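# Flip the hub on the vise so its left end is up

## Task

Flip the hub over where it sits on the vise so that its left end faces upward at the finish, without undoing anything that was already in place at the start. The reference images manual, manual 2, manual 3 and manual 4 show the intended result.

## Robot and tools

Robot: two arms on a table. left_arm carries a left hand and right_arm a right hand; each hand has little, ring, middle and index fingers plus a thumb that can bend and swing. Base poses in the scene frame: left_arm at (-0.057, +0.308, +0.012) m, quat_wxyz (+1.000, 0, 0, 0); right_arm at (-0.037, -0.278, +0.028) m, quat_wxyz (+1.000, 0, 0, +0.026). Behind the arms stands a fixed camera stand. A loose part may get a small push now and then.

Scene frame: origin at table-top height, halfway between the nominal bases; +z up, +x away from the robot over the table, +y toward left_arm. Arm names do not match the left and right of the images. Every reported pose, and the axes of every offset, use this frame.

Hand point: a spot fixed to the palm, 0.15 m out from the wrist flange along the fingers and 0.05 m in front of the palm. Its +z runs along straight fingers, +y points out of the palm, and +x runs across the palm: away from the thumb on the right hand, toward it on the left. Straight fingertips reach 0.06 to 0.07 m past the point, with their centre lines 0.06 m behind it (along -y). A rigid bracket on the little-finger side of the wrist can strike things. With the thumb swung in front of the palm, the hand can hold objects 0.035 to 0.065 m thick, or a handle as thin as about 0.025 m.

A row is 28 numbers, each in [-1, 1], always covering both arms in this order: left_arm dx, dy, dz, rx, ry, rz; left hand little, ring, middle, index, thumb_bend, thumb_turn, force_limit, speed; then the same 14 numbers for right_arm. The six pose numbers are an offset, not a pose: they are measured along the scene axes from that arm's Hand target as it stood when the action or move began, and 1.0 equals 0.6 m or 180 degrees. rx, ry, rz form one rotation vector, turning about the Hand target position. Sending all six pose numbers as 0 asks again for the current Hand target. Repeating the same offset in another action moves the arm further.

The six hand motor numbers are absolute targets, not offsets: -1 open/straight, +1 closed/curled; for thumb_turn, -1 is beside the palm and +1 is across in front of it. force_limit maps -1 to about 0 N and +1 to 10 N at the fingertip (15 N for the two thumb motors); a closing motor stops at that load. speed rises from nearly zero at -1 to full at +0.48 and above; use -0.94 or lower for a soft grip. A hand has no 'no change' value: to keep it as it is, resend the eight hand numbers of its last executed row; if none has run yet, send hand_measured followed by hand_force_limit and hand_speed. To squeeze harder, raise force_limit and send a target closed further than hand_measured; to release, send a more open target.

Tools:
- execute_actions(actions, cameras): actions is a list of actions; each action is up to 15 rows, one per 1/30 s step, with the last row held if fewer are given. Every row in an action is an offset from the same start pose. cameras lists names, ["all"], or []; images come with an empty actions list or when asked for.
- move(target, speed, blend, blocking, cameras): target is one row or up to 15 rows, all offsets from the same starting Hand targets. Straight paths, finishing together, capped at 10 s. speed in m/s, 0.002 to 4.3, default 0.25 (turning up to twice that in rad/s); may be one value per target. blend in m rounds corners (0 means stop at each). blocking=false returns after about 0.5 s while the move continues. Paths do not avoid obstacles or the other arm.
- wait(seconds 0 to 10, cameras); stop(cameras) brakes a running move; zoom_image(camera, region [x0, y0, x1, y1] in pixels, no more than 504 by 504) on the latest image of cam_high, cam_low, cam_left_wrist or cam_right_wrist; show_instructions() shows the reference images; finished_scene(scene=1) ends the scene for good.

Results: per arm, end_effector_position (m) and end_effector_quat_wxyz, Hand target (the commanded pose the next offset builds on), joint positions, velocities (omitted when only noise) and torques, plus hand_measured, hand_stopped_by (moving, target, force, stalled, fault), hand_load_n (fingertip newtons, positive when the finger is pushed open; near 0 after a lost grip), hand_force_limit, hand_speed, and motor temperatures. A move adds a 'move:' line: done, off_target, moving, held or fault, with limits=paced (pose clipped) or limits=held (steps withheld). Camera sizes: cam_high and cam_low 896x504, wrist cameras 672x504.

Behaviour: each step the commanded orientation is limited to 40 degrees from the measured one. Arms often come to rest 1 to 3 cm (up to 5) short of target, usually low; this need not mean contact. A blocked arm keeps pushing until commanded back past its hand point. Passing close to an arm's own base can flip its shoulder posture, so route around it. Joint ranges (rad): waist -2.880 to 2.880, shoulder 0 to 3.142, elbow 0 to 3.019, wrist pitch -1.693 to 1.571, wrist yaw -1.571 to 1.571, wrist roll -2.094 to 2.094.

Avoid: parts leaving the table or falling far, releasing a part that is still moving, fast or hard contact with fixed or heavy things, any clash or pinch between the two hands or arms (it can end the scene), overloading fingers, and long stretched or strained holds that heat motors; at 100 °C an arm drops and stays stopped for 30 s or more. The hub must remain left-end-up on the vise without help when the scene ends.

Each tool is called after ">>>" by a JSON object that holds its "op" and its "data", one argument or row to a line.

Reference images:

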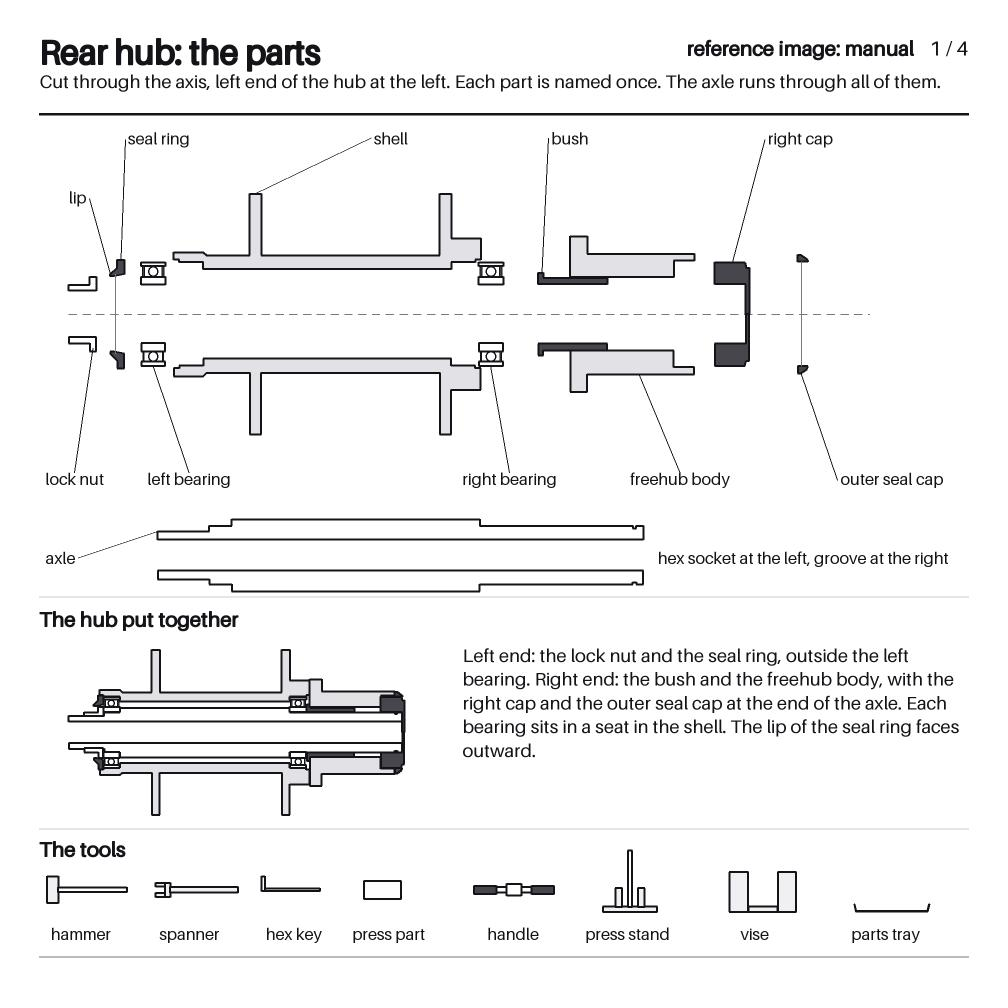

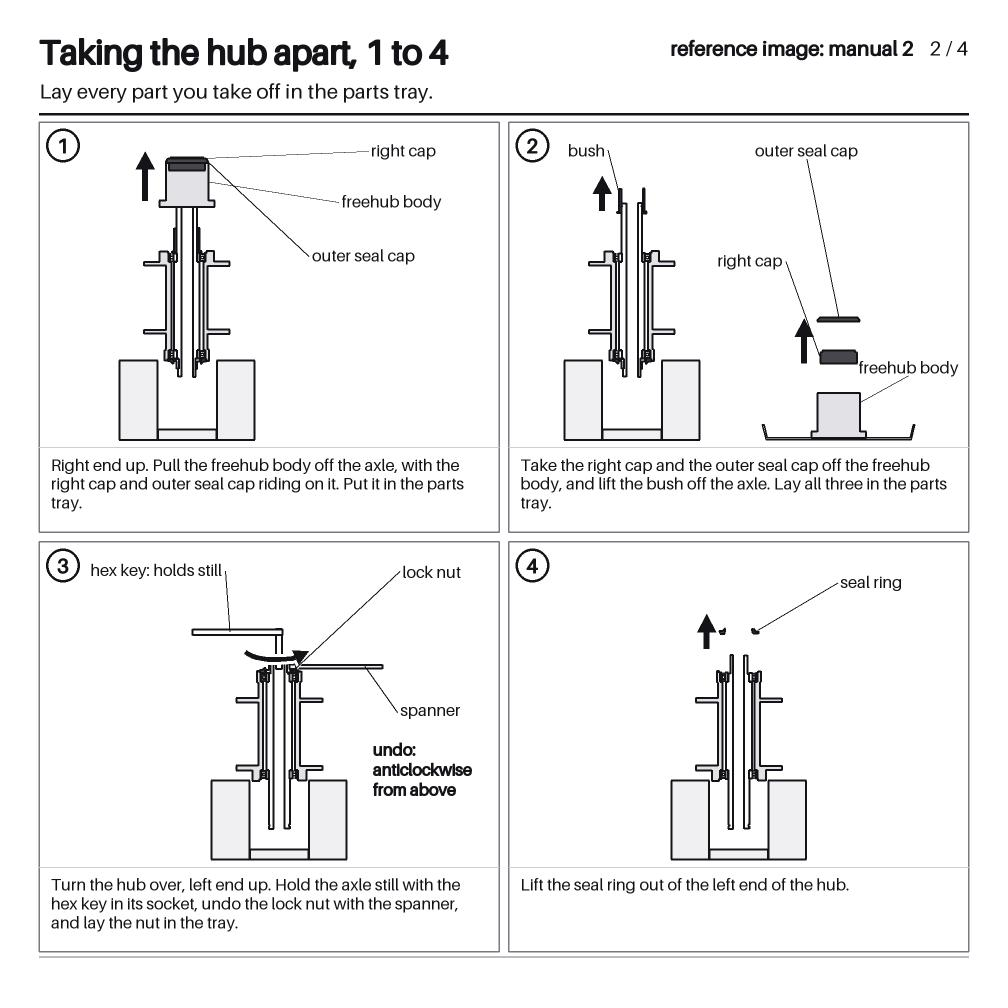

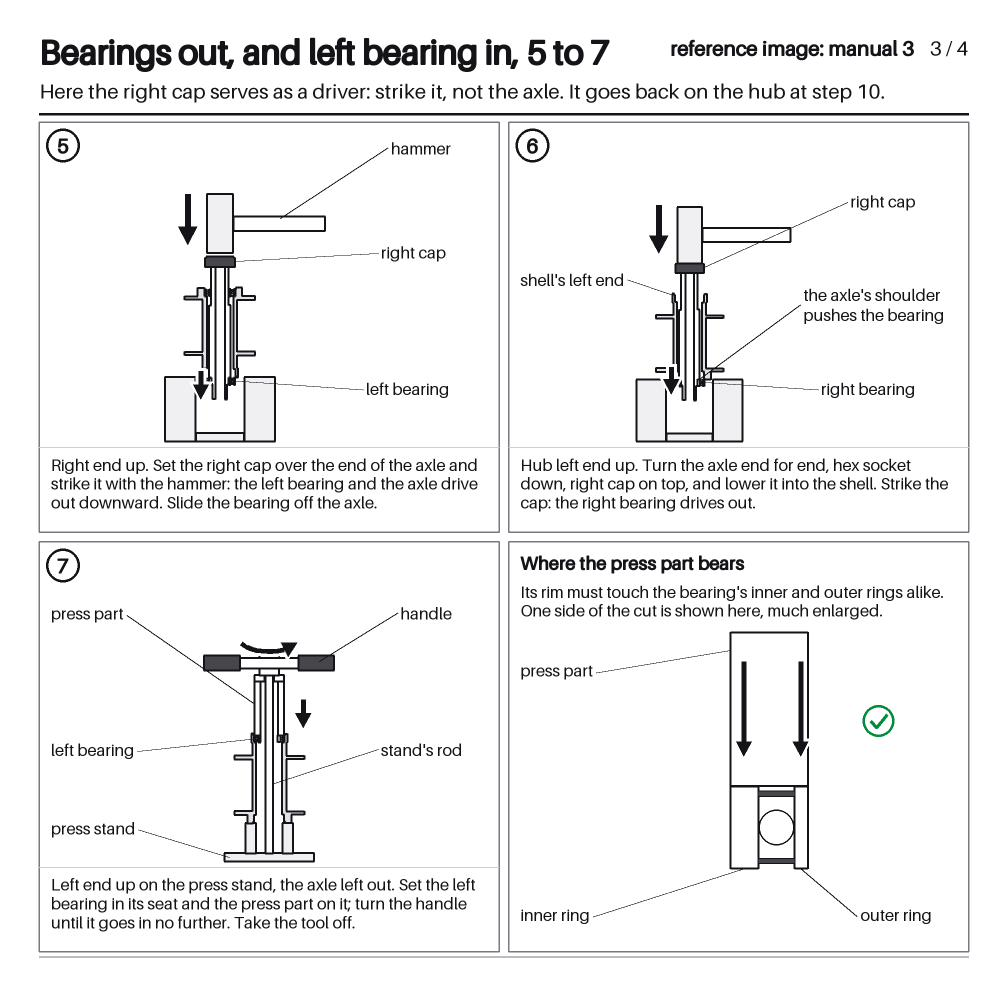

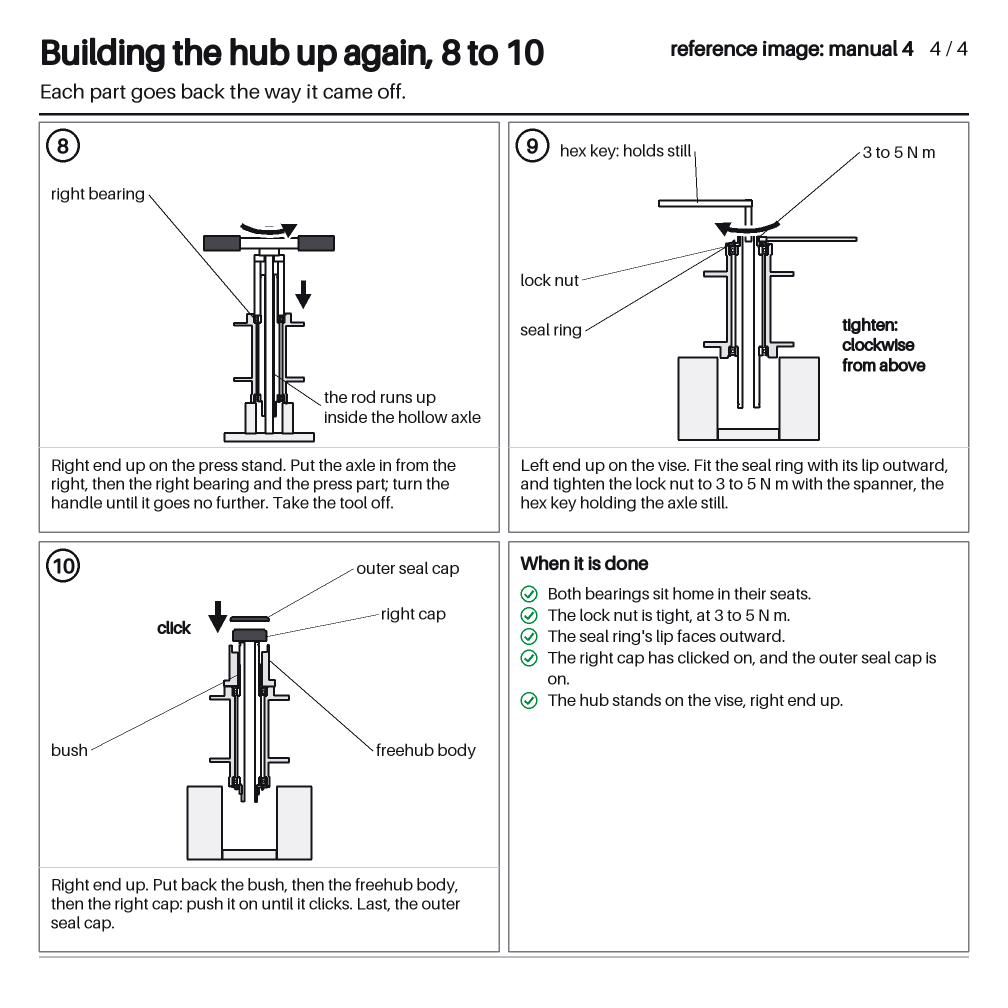

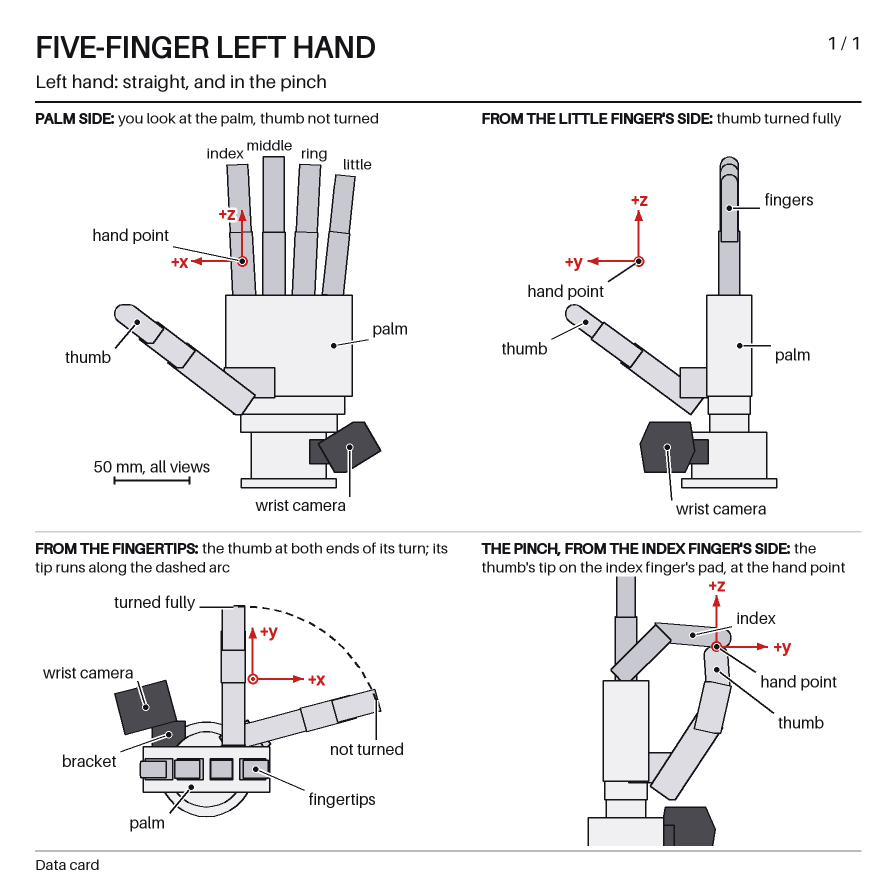

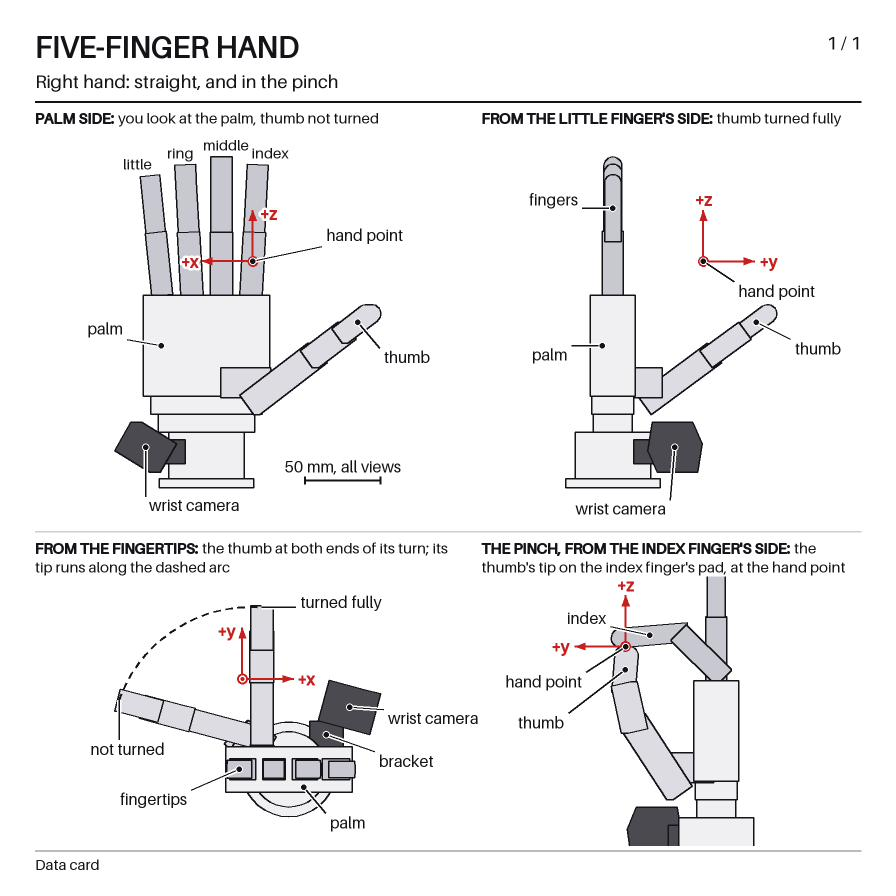

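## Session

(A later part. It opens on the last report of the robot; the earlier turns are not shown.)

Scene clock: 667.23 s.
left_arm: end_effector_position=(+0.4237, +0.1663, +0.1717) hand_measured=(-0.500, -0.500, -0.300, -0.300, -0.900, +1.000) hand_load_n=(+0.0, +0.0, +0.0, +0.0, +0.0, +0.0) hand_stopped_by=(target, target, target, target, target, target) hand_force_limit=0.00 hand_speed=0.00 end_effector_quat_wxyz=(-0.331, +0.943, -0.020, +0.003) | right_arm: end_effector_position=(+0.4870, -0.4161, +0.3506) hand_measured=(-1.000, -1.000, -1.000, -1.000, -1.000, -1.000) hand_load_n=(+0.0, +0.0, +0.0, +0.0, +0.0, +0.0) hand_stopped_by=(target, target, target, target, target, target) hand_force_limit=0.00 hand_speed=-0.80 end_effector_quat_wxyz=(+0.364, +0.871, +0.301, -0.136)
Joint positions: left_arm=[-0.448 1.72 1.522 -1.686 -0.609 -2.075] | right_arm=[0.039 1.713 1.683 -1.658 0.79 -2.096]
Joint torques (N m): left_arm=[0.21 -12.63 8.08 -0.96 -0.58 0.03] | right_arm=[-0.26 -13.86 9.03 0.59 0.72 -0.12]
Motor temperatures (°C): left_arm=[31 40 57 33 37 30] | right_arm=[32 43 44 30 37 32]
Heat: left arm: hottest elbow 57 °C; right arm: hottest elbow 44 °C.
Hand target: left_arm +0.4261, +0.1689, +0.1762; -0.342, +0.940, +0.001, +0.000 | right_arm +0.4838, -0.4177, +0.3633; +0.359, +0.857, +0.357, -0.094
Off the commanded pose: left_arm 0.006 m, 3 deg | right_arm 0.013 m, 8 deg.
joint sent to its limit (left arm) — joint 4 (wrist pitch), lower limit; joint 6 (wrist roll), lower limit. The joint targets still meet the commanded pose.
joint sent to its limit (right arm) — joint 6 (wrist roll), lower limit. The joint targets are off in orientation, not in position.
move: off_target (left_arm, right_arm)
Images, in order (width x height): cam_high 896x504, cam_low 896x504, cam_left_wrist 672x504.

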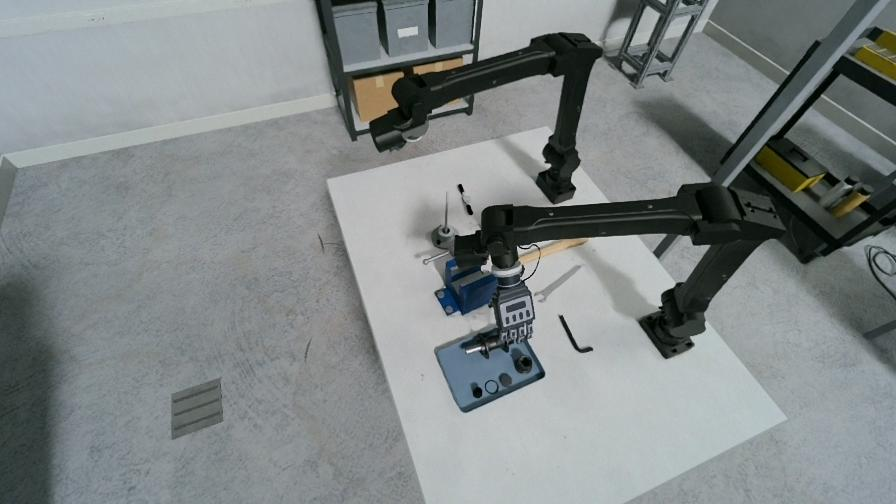

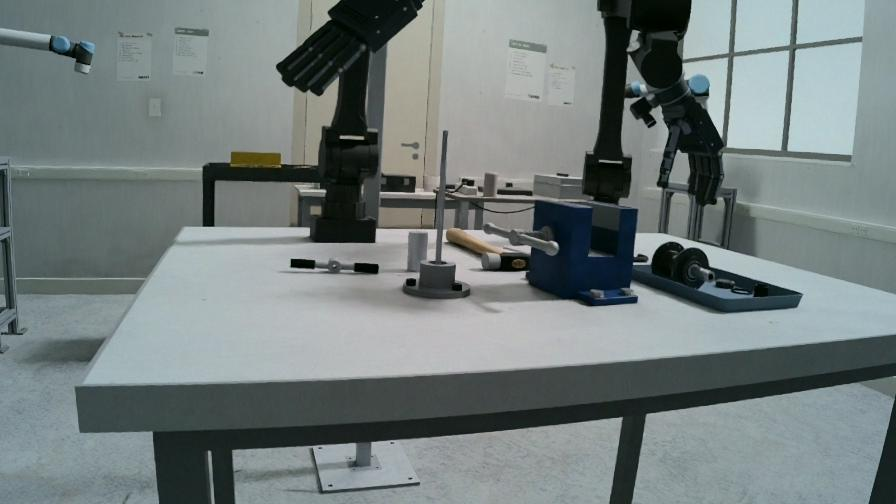

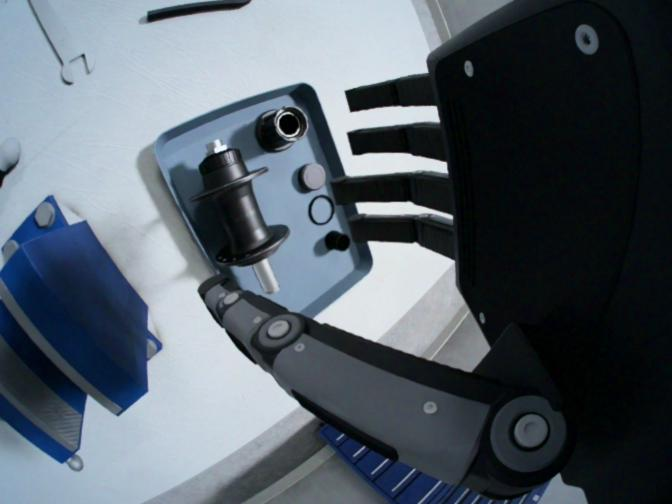

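>>> {"op": "move", "data": {
  "target": [0.0,0.0,-0.117,0,0,0,-0.5,-0.5,-0.3,-0.3,-0.9,1,0.0,0,0,0,0,0,0,0,-1,-1,-1,-1,-1,-1,0,-0.8],
  "cameras": ["cam_high","cam_low","cam_left_wrist"],
  "speed": 0.15
}}

>>> {"op": "zoom_image", "data": {
  "camera": "cam_low",
  "region": [620, 160, 770, 310]
}}

>>> {"op": "zoom_image", "data": {
  "camera": "cam_high",
  "region": [420, 270, 620, 430]
}}

Scene clock: 679.10 s.
left_arm: end_effector_position=(+0.4207, +0.1677, +0.1045) hand_measured=(-0.500, -0.500, -0.300, -0.300, -0.900, +1.000) hand_load_n=(+0.0, +0.0, +0.0, +0.0, +0.0, +0.5) hand_stopped_by=(target, target, target, target, target, target) hand_force_limit=0.00 hand_speed=0.00 end_effector_quat_wxyz=(-0.336, +0.942, -0.023, -0.006) | right_arm: end_effector_position=(+0.4870, -0.4161, +0.3506) hand_measured=(-1.000, -1.000, -1.000, -1.000, -1.000, -1.000) hand_load_n=(+0.0, +0.0, +0.0, +0.0, +0.0, +0.0) hand_stopped_by=(target, target, target, target, target, target) hand_force_limit=0.00 hand_speed=-0.80 end_effector_quat_wxyz=(+0.364, +0.871, +0.301, -0.136)
Joint positions: left_arm=[-0.448 1.774 1.411 -1.542 -0.609 -2.075] | right_arm=[0.039 1.713 1.683 -1.658 0.79 -2.096]
Joint torques (N m): left_arm=[0.15 -13.68 7.3 -0.35 -0.49 0.03] | right_arm=[0.21 -14.56 8.85 0.47 0.71 -0.12]
Motor temperatures (°C): left_arm=[31 40 55 33 37 30] | right_arm=[32 43 44 30 37 32]
Heat: left arm: hottest elbow 55 °C; right arm: hottest elbow 44 °C.
Hand target: left_arm +0.4262, +0.1688, +0.1060; -0.342, +0.940, +0.001, +0.000 | right_arm +0.4838, -0.4177, +0.3633; +0.359, +0.857, +0.357, -0.094
Off the commanded pose: left_arm 0.006 m, 3 deg | right_arm 0.013 m, 8 deg.
joint sent to its limit (left arm) — joint 6 (wrist roll), lower limit. The joint targets still meet the commanded pose.
joint sent to its limit (right arm) — joint 6 (wrist roll), lower limit. The joint targets are off in orientation, not in position.
move: off_target (left_arm, right_arm)
Images, in order (width x height): cam_high 896x504, cam_low 896x504, cam_left_wrist 672x504.

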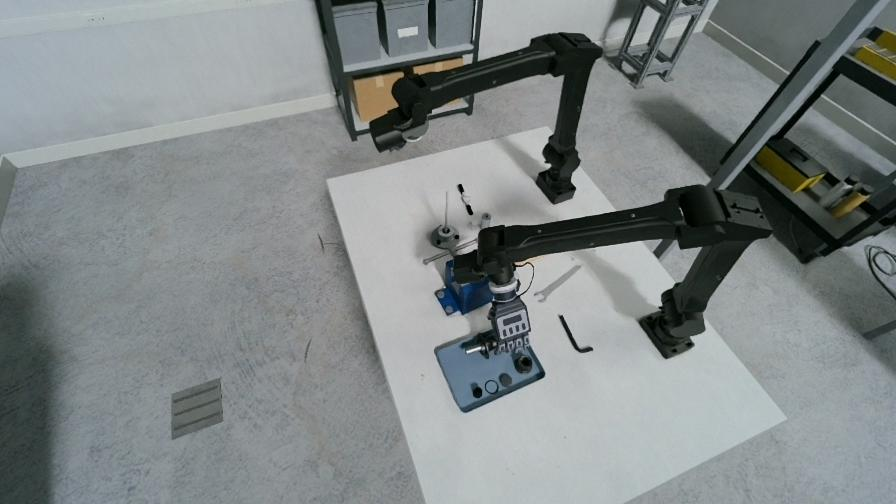

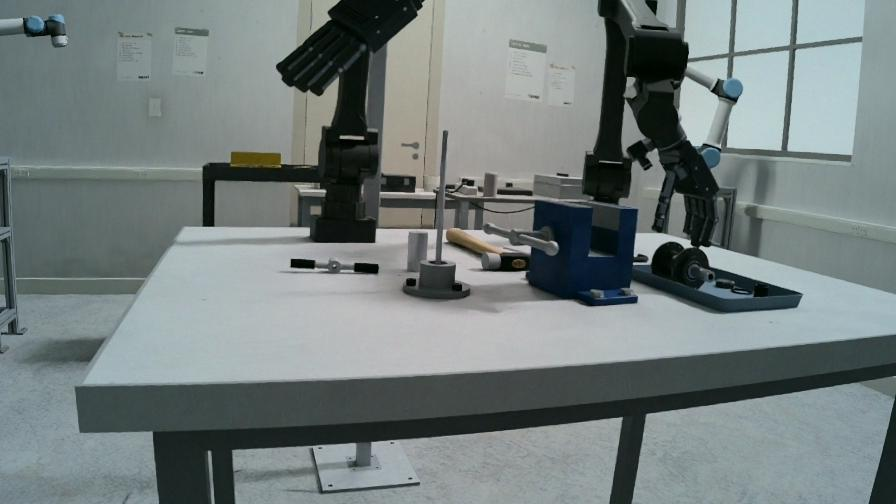

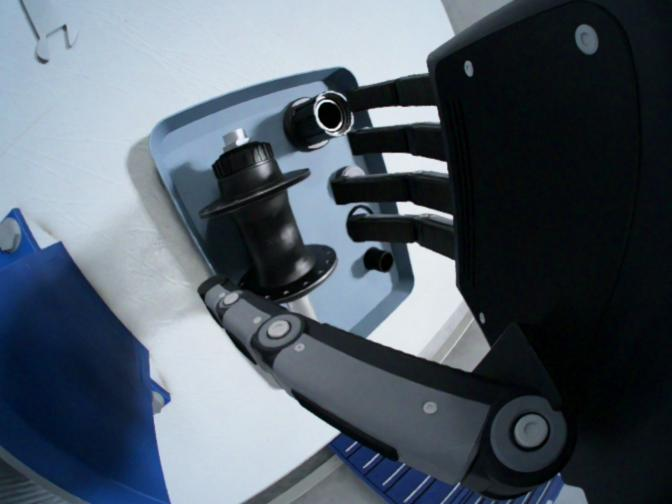

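Scaled by 3.360 from the camera's 896x504 image, which has a finer 1280x720 frame.

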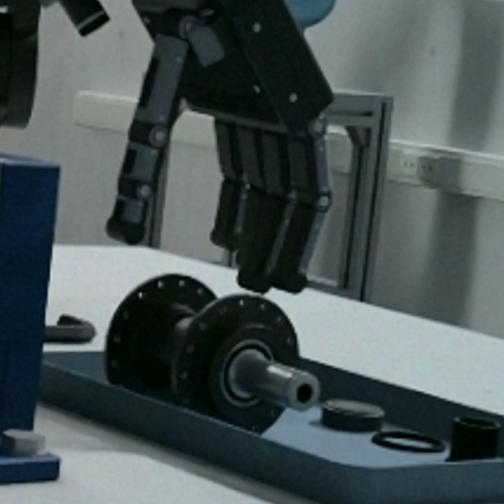

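Scaled by 2.520 from the camera's 896x504 image, which has a finer 1280x720 frame.

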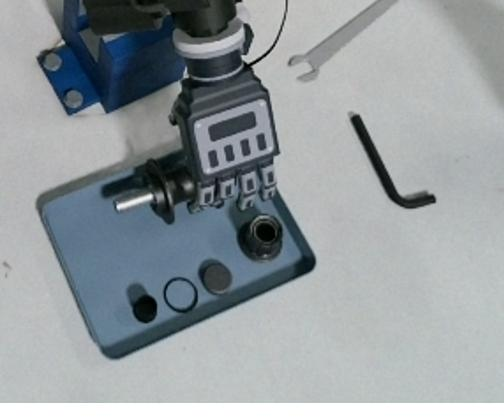

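>>> {"op": "move", "data": {
  "target": [0.005,0.0,-0.05,0,0,0,-0.5,-0.5,-0.3,-0.3,-0.9,1,0.0,0,0,0,0,0,0,0,-1,-1,-1,-1,-1,-1,0,-0.8],
  "cameras": ["cam_high","cam_low","cam_left_wrist"],
  "speed": 0.1
}}

>>> {"op": "zoom_image", "data": {
  "camera": "cam_low",
  "region": [620, 180, 750, 310]
}}

>>> {"op": "zoom_image", "data": {
  "camera": "cam_high",
  "region": [450, 300, 550, 380]
}}

>>> {"op": "zoom_image", "data": {
  "camera": "cam_left_wrist",
  "region": [150, 50, 470, 370]
}}

Scene clock: 708.33 s.
left_arm: end_effector_position=(+0.4241, +0.1661, +0.0771) hand_measured=(-0.500, -0.500, -0.300, -0.300, -0.900, +1.000) hand_load_n=(+0.0, +0.0, +0.0, +0.0, +0.0, +0.0) hand_stopped_by=(target, target, target, target, target, target) hand_force_limit=0.00 hand_speed=0.00 end_effector_quat_wxyz=(-0.334, +0.942, -0.022, -0.003) | right_arm: end_effector_position=(+0.4870, -0.4161, +0.3506) hand_measured=(-1.000, -1.000, -1.000, -1.000, -1.000, -1.000) hand_load_n=(+0.0, +0.0, +0.0, +0.0, +0.0, +0.0) hand_stopped_by=(target, target, target, target, target, target) hand_force_limit=0.00 hand_speed=-0.80 end_effector_quat_wxyz=(+0.364, +0.871, +0.301, -0.136)
Joint positions: left_arm=[-0.448 1.807 1.38 -1.472 -0.609 -2.075] | right_arm=[0.039 1.713 1.683 -1.658 0.79 -2.096]
Joint torques (N m): left_arm=[1.08 -13.22 7.04 -0.64 -0.6 -0.02] | right_arm=[0.09 -14.51 9.14 0.53 0.71 -0.12]
Heat: left arm: hottest elbow 51 °C; right arm: hottest elbow 44 °C.
Hand target: left_arm +0.4292, +0.1688, +0.0759; -0.342, +0.940, +0.001, +0.000 | right_arm +0.4838, -0.4177, +0.3633; +0.359, +0.857, +0.357, -0.094
Off the commanded pose: left_arm 0.006 m, 3 deg | right_arm 0.013 m, 8 deg.
joint sent to its limit (left arm) — joint 6 (wrist roll), lower limit. The joint targets still meet the commanded pose.
joint sent to its limit (right arm) — joint 6 (wrist roll), lower limit. The joint targets are off in orientation, not in position.
move: off_target (left_arm, right_arm)
Images, in order (width x height): cam_high 896x504, cam_low 896x504, cam_left_wrist 672x504.

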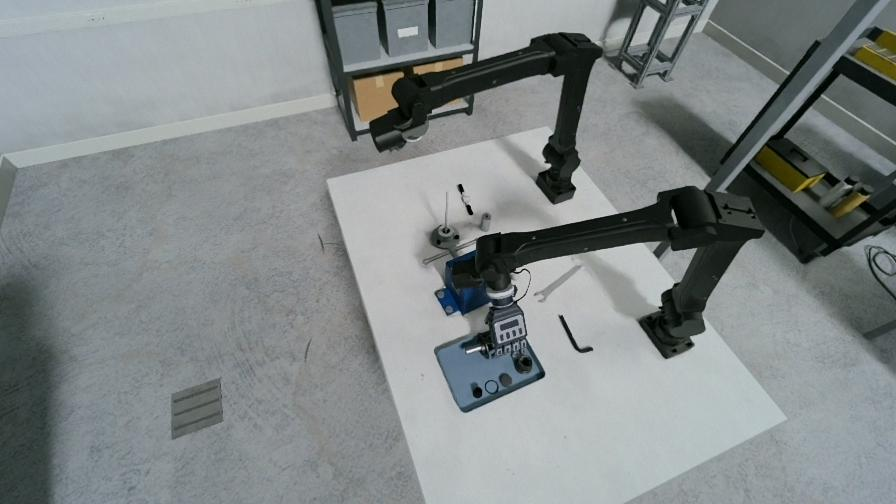

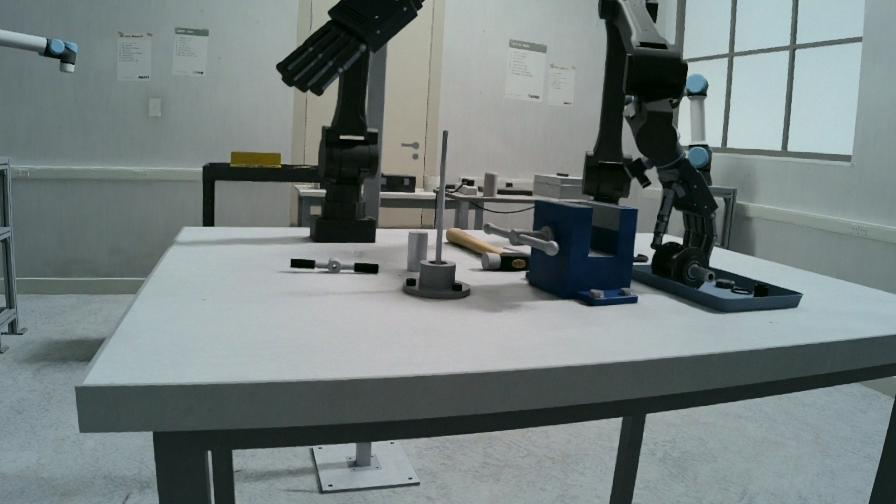

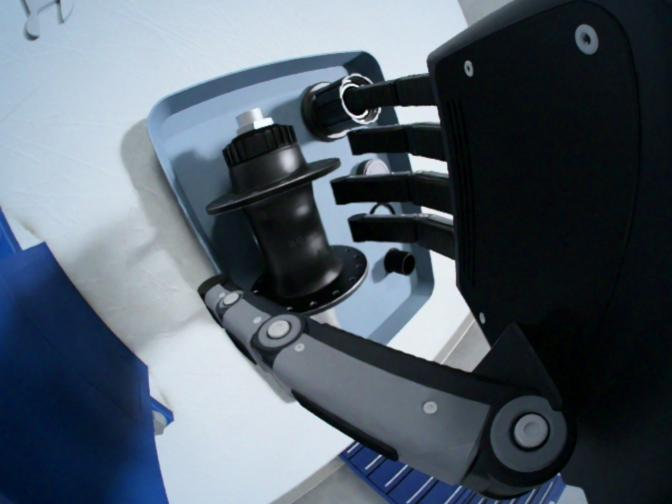

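Scaled by 3.877 from the camera's 896x504 image, which has a finer 1280x720 frame.

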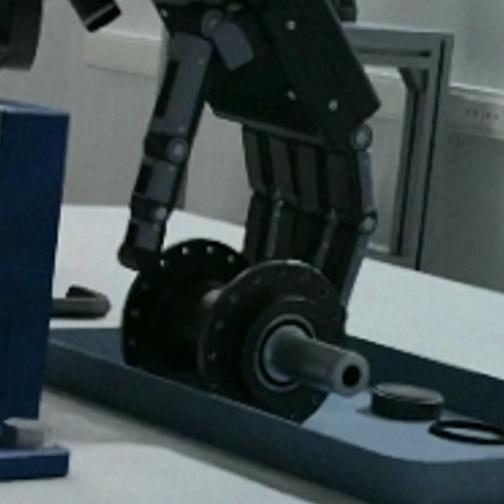

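Scaled by 5.040 from the camera's 896x504 image, which has a finer 1280x720 frame.

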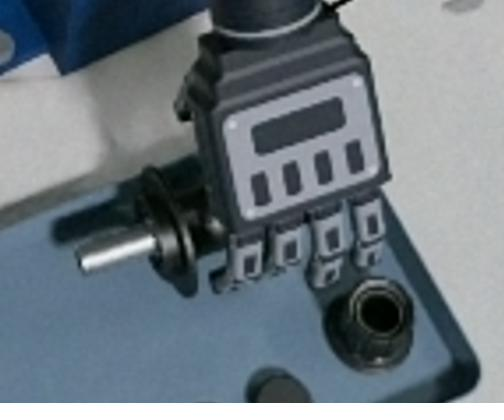

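Scaled by 1.575 from the camera's 672x504 image, which has a finer 960x720 frame.

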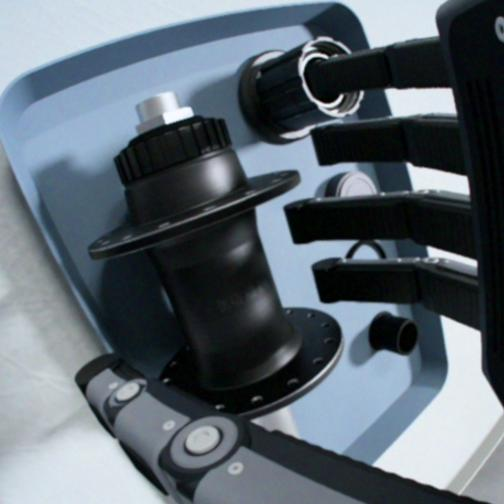

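>>> {"op": "move", "data": {
  "target": [0.0,0.003,0.01,0.039,0,0,-1,-1,-0.3,-0.3,-0.6,1,0.0,0,0,0,0,0,0,0,-1,-1,-1,-1,-1,-1,0,-0.8],
  "cameras": ["cam_high","cam_low","cam_left_wrist"],
  "speed": 0.1
}}

>>> {"op": "zoom_image", "data": {
  "camera": "cam_low",
  "region": [620, 180, 750, 310]
}}

>>> {"op": "zoom_image", "data": {
  "camera": "cam_left_wrist",
  "region": [150, 50, 470, 370]
}}

Scene clock: 760.67 s.
left_arm: end_effector_position=(+0.4234, +0.1778, +0.0787) hand_measured=(-1.000, -1.000, -0.300, -0.300, -0.600, +1.000) hand_load_n=(+0.0, +0.0, +0.0, +0.0, +0.0, +0.0) hand_stopped_by=(target, target, target, target, target, target) hand_force_limit=0.00 hand_speed=0.00 end_effector_quat_wxyz=(-0.374, +0.927, -0.039, -0.002) | right_arm: end_effector_position=(+0.4870, -0.4161, +0.3506) hand_measured=(-1.000, -1.000, -1.000, -1.000, -1.000, -1.000) hand_load_n=(-0.5, +0.0, +0.0, +0.0, +0.0, +0.0) hand_stopped_by=(target, target, target, target, target, target) hand_force_limit=0.00 hand_speed=-0.80 end_effector_quat_wxyz=(+0.364, +0.871, +0.301, -0.136)
Joint positions: left_arm=[-0.455 1.819 1.38 -1.503 -0.687 -2.076] | right_arm=[0.039 1.713 1.683 -1.658 0.79 -2.096]
Joint torques (N m): left_arm=[-0.67 -13.27 8.28 -1.18 -0.61 -0.01] | right_arm=[0.09 -14.1 8.9 0.47 0.71 -0.1]
Motor temperatures (°C): left_arm=[31 42 49 33 37 30] | right_arm=[32 43 45 30 37 32]
Heat: left arm: hottest elbow 49 °C; right arm: hottest elbow 45 °C.
Hand target: left_arm +0.4292, +0.1706, +0.0820; -0.399, +0.917, +0.001, +0.000 | right_arm +0.4838, -0.4177, +0.3633; +0.359, +0.857, +0.357, -0.094
Off the commanded pose: left_arm 0.010 m, 5 deg | right_arm 0.013 m, 8 deg.
joint sent to its limit (left arm) — joint 6 (wrist roll), lower limit. The joint targets are off in orientation, not in position.
joint sent to its limit (right arm) — joint 6 (wrist roll), lower limit. The joint targets are off in orientation, not in position.
move: off_target (left_arm, right_arm)
Images, in order (width x height): cam_high 896x504, cam_low 896x504, cam_left_wrist 672x504.

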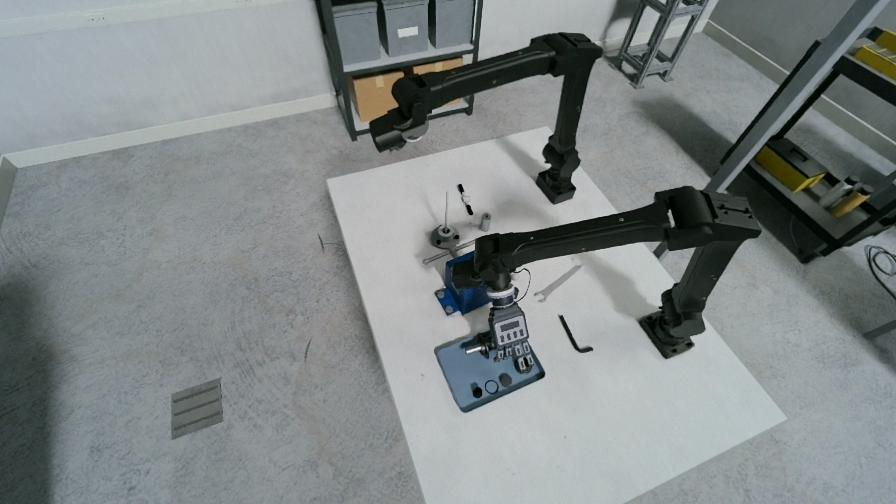

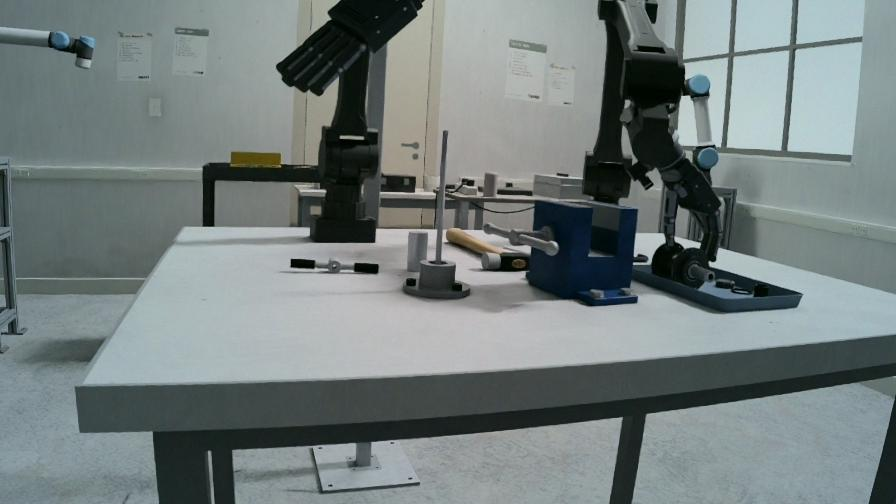

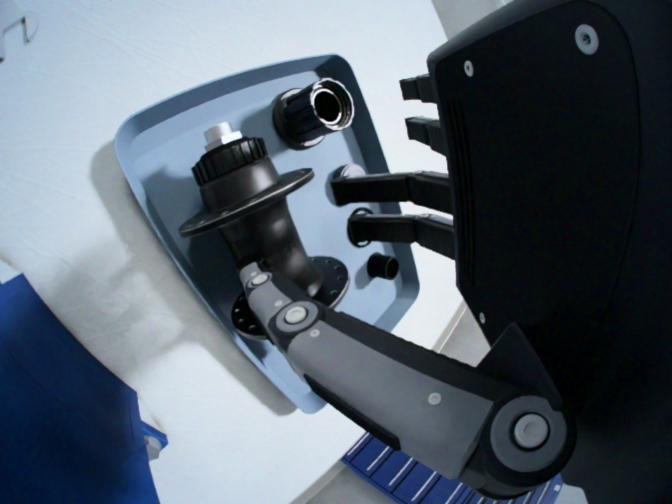

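Scaled by 3.877 from the camera's 896x504 image, which has a finer 1280x720 frame.

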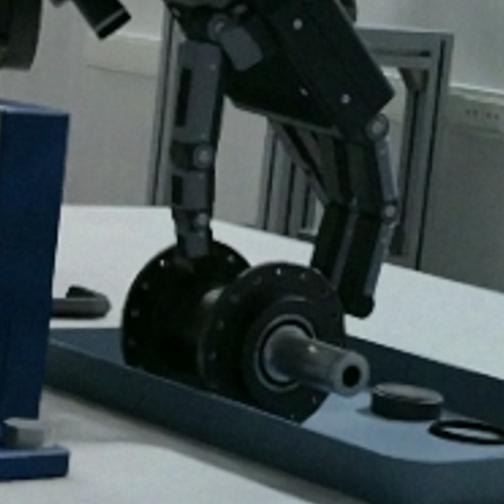

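Scaled by 1.575 from the camera's 672x504 image, which has a finer 960x720 frame.

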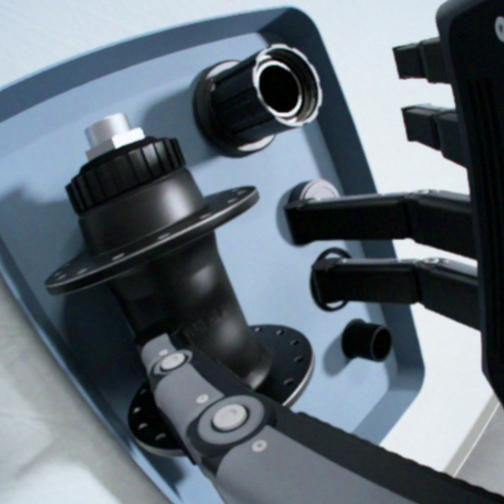

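>>> {"op": "move", "data": {
  "target": [0.0,-0.015,-0.03,0,0,0,-1,-1,-0.3,-0.3,-0.6,1,0.0,0,0,0,0,0,0,0,-1,-1,-1,-1,-1,-1,0,-0.8],
  "cameras": ["cam_high","cam_low","cam_left_wrist"],
  "speed": 0.1
}}

>>> {"op": "zoom_image", "data": {
  "camera": "cam_low",
  "region": [620, 180, 750, 310]
}}

>>> {"op": "zoom_image", "data": {
  "camera": "cam_left_wrist",
  "region": [150, 50, 470, 370]
}}

Scene clock: 772.10 s.
left_arm: end_effector_position=(+0.4230, +0.1699, +0.0639) hand_measured=(-1.000, -1.000, -0.300, -0.300, -0.600, +1.000) hand_load_n=(+0.0, +0.0, +0.0, +0.0, +0.0, +0.0) hand_stopped_by=(target, target, target, target, target, target) hand_force_limit=0.00 hand_speed=0.00 end_effector_quat_wxyz=(-0.374, +0.926, -0.046, -0.006) | right_arm: end_effector_position=(+0.4870, -0.4161, +0.3506) hand_measured=(-1.000, -1.000, -1.000, -1.000, -1.000, -1.000) hand_load_n=(+0.0, +0.0, +0.0, +0.0, +0.0, +0.0) hand_stopped_by=(target, target, target, target, target, target) hand_force_limit=0.00 hand_speed=-0.80 end_effector_quat_wxyz=(+0.364, +0.871, +0.301, -0.136)
Joint positions: left_arm=[-0.468 1.849 1.38 -1.486 -0.682 -2.076] | right_arm=[0.039 1.713 1.683 -1.658 0.79 -2.096]
Joint torques (N m): left_arm=[-1.03 -13.27 7.65 -0.58 -0.45 0.01] | right_arm=[-0.62 -14.51 9.07 0.47 0.72 -0.14]
Heat: left arm: hottest elbow 49 °C; right arm: hottest elbow 45 °C.
Hand target: left_arm +0.4292, +0.1615, +0.0640; -0.398, +0.917, +0.001, +0.000 | right_arm +0.4838, -0.4177, +0.3633; +0.359, +0.857, +0.357, -0.094
Off the commanded pose: left_arm 0.010 m, 6 deg | right_arm 0.013 m, 8 deg.
joint sent to its limit (left arm) — joint 6 (wrist roll), lower limit. The joint targets are off in orientation, not in position.
joint sent to its limit (right arm) — joint 6 (wrist roll), lower limit. The joint targets are off in orientation, not in position.
move: off_target (left_arm, right_arm)
Images, in order (width x height): cam_high 896x504, cam_low 896x504, cam_left_wrist 672x504.

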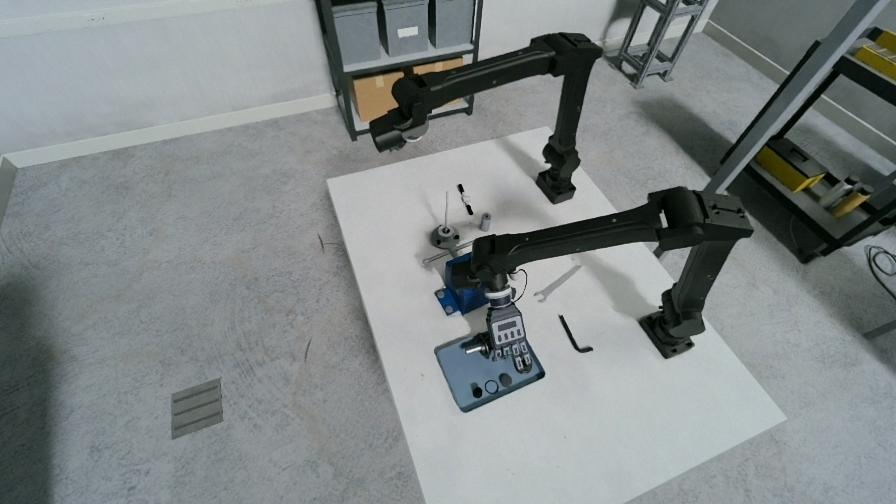

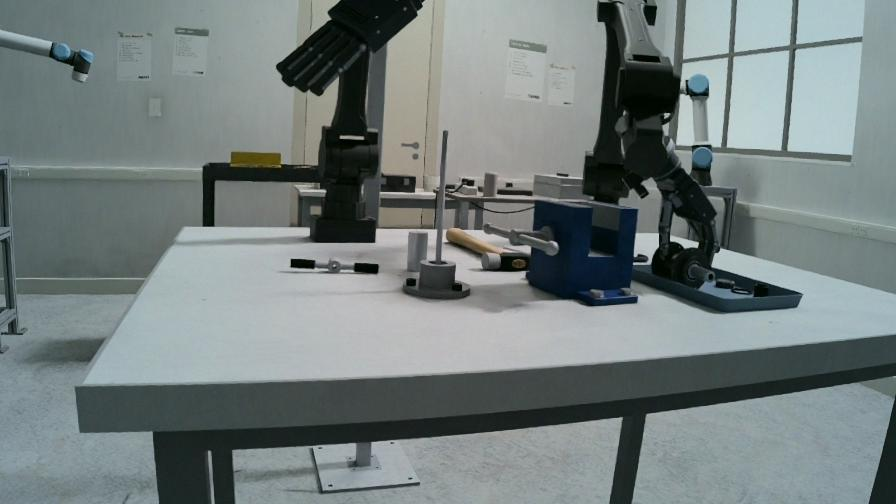

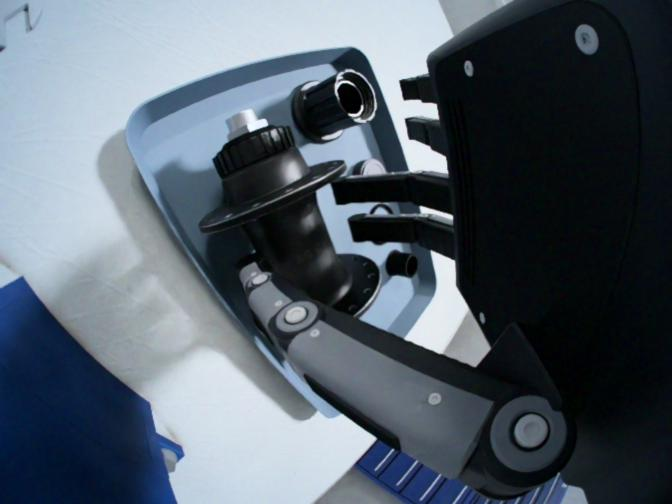

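Scaled by 3.877 from the camera's 896x504 image, which has a finer 1280x720 frame.

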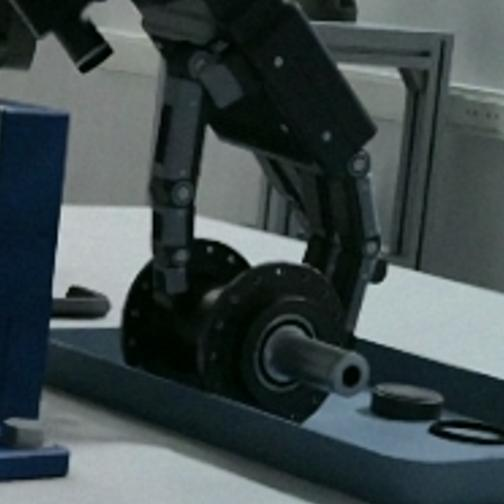

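Scaled by 1.575 from the camera's 672x504 image, which has a finer 960x720 frame.

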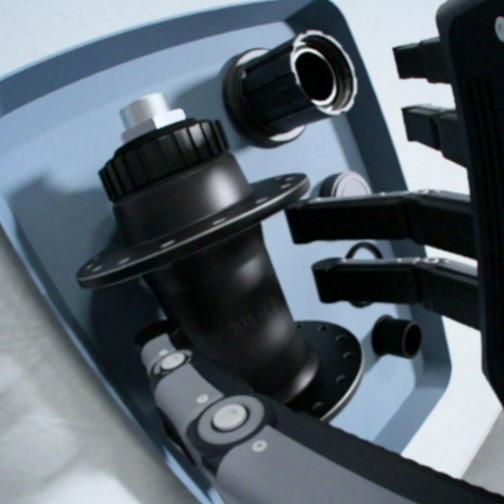

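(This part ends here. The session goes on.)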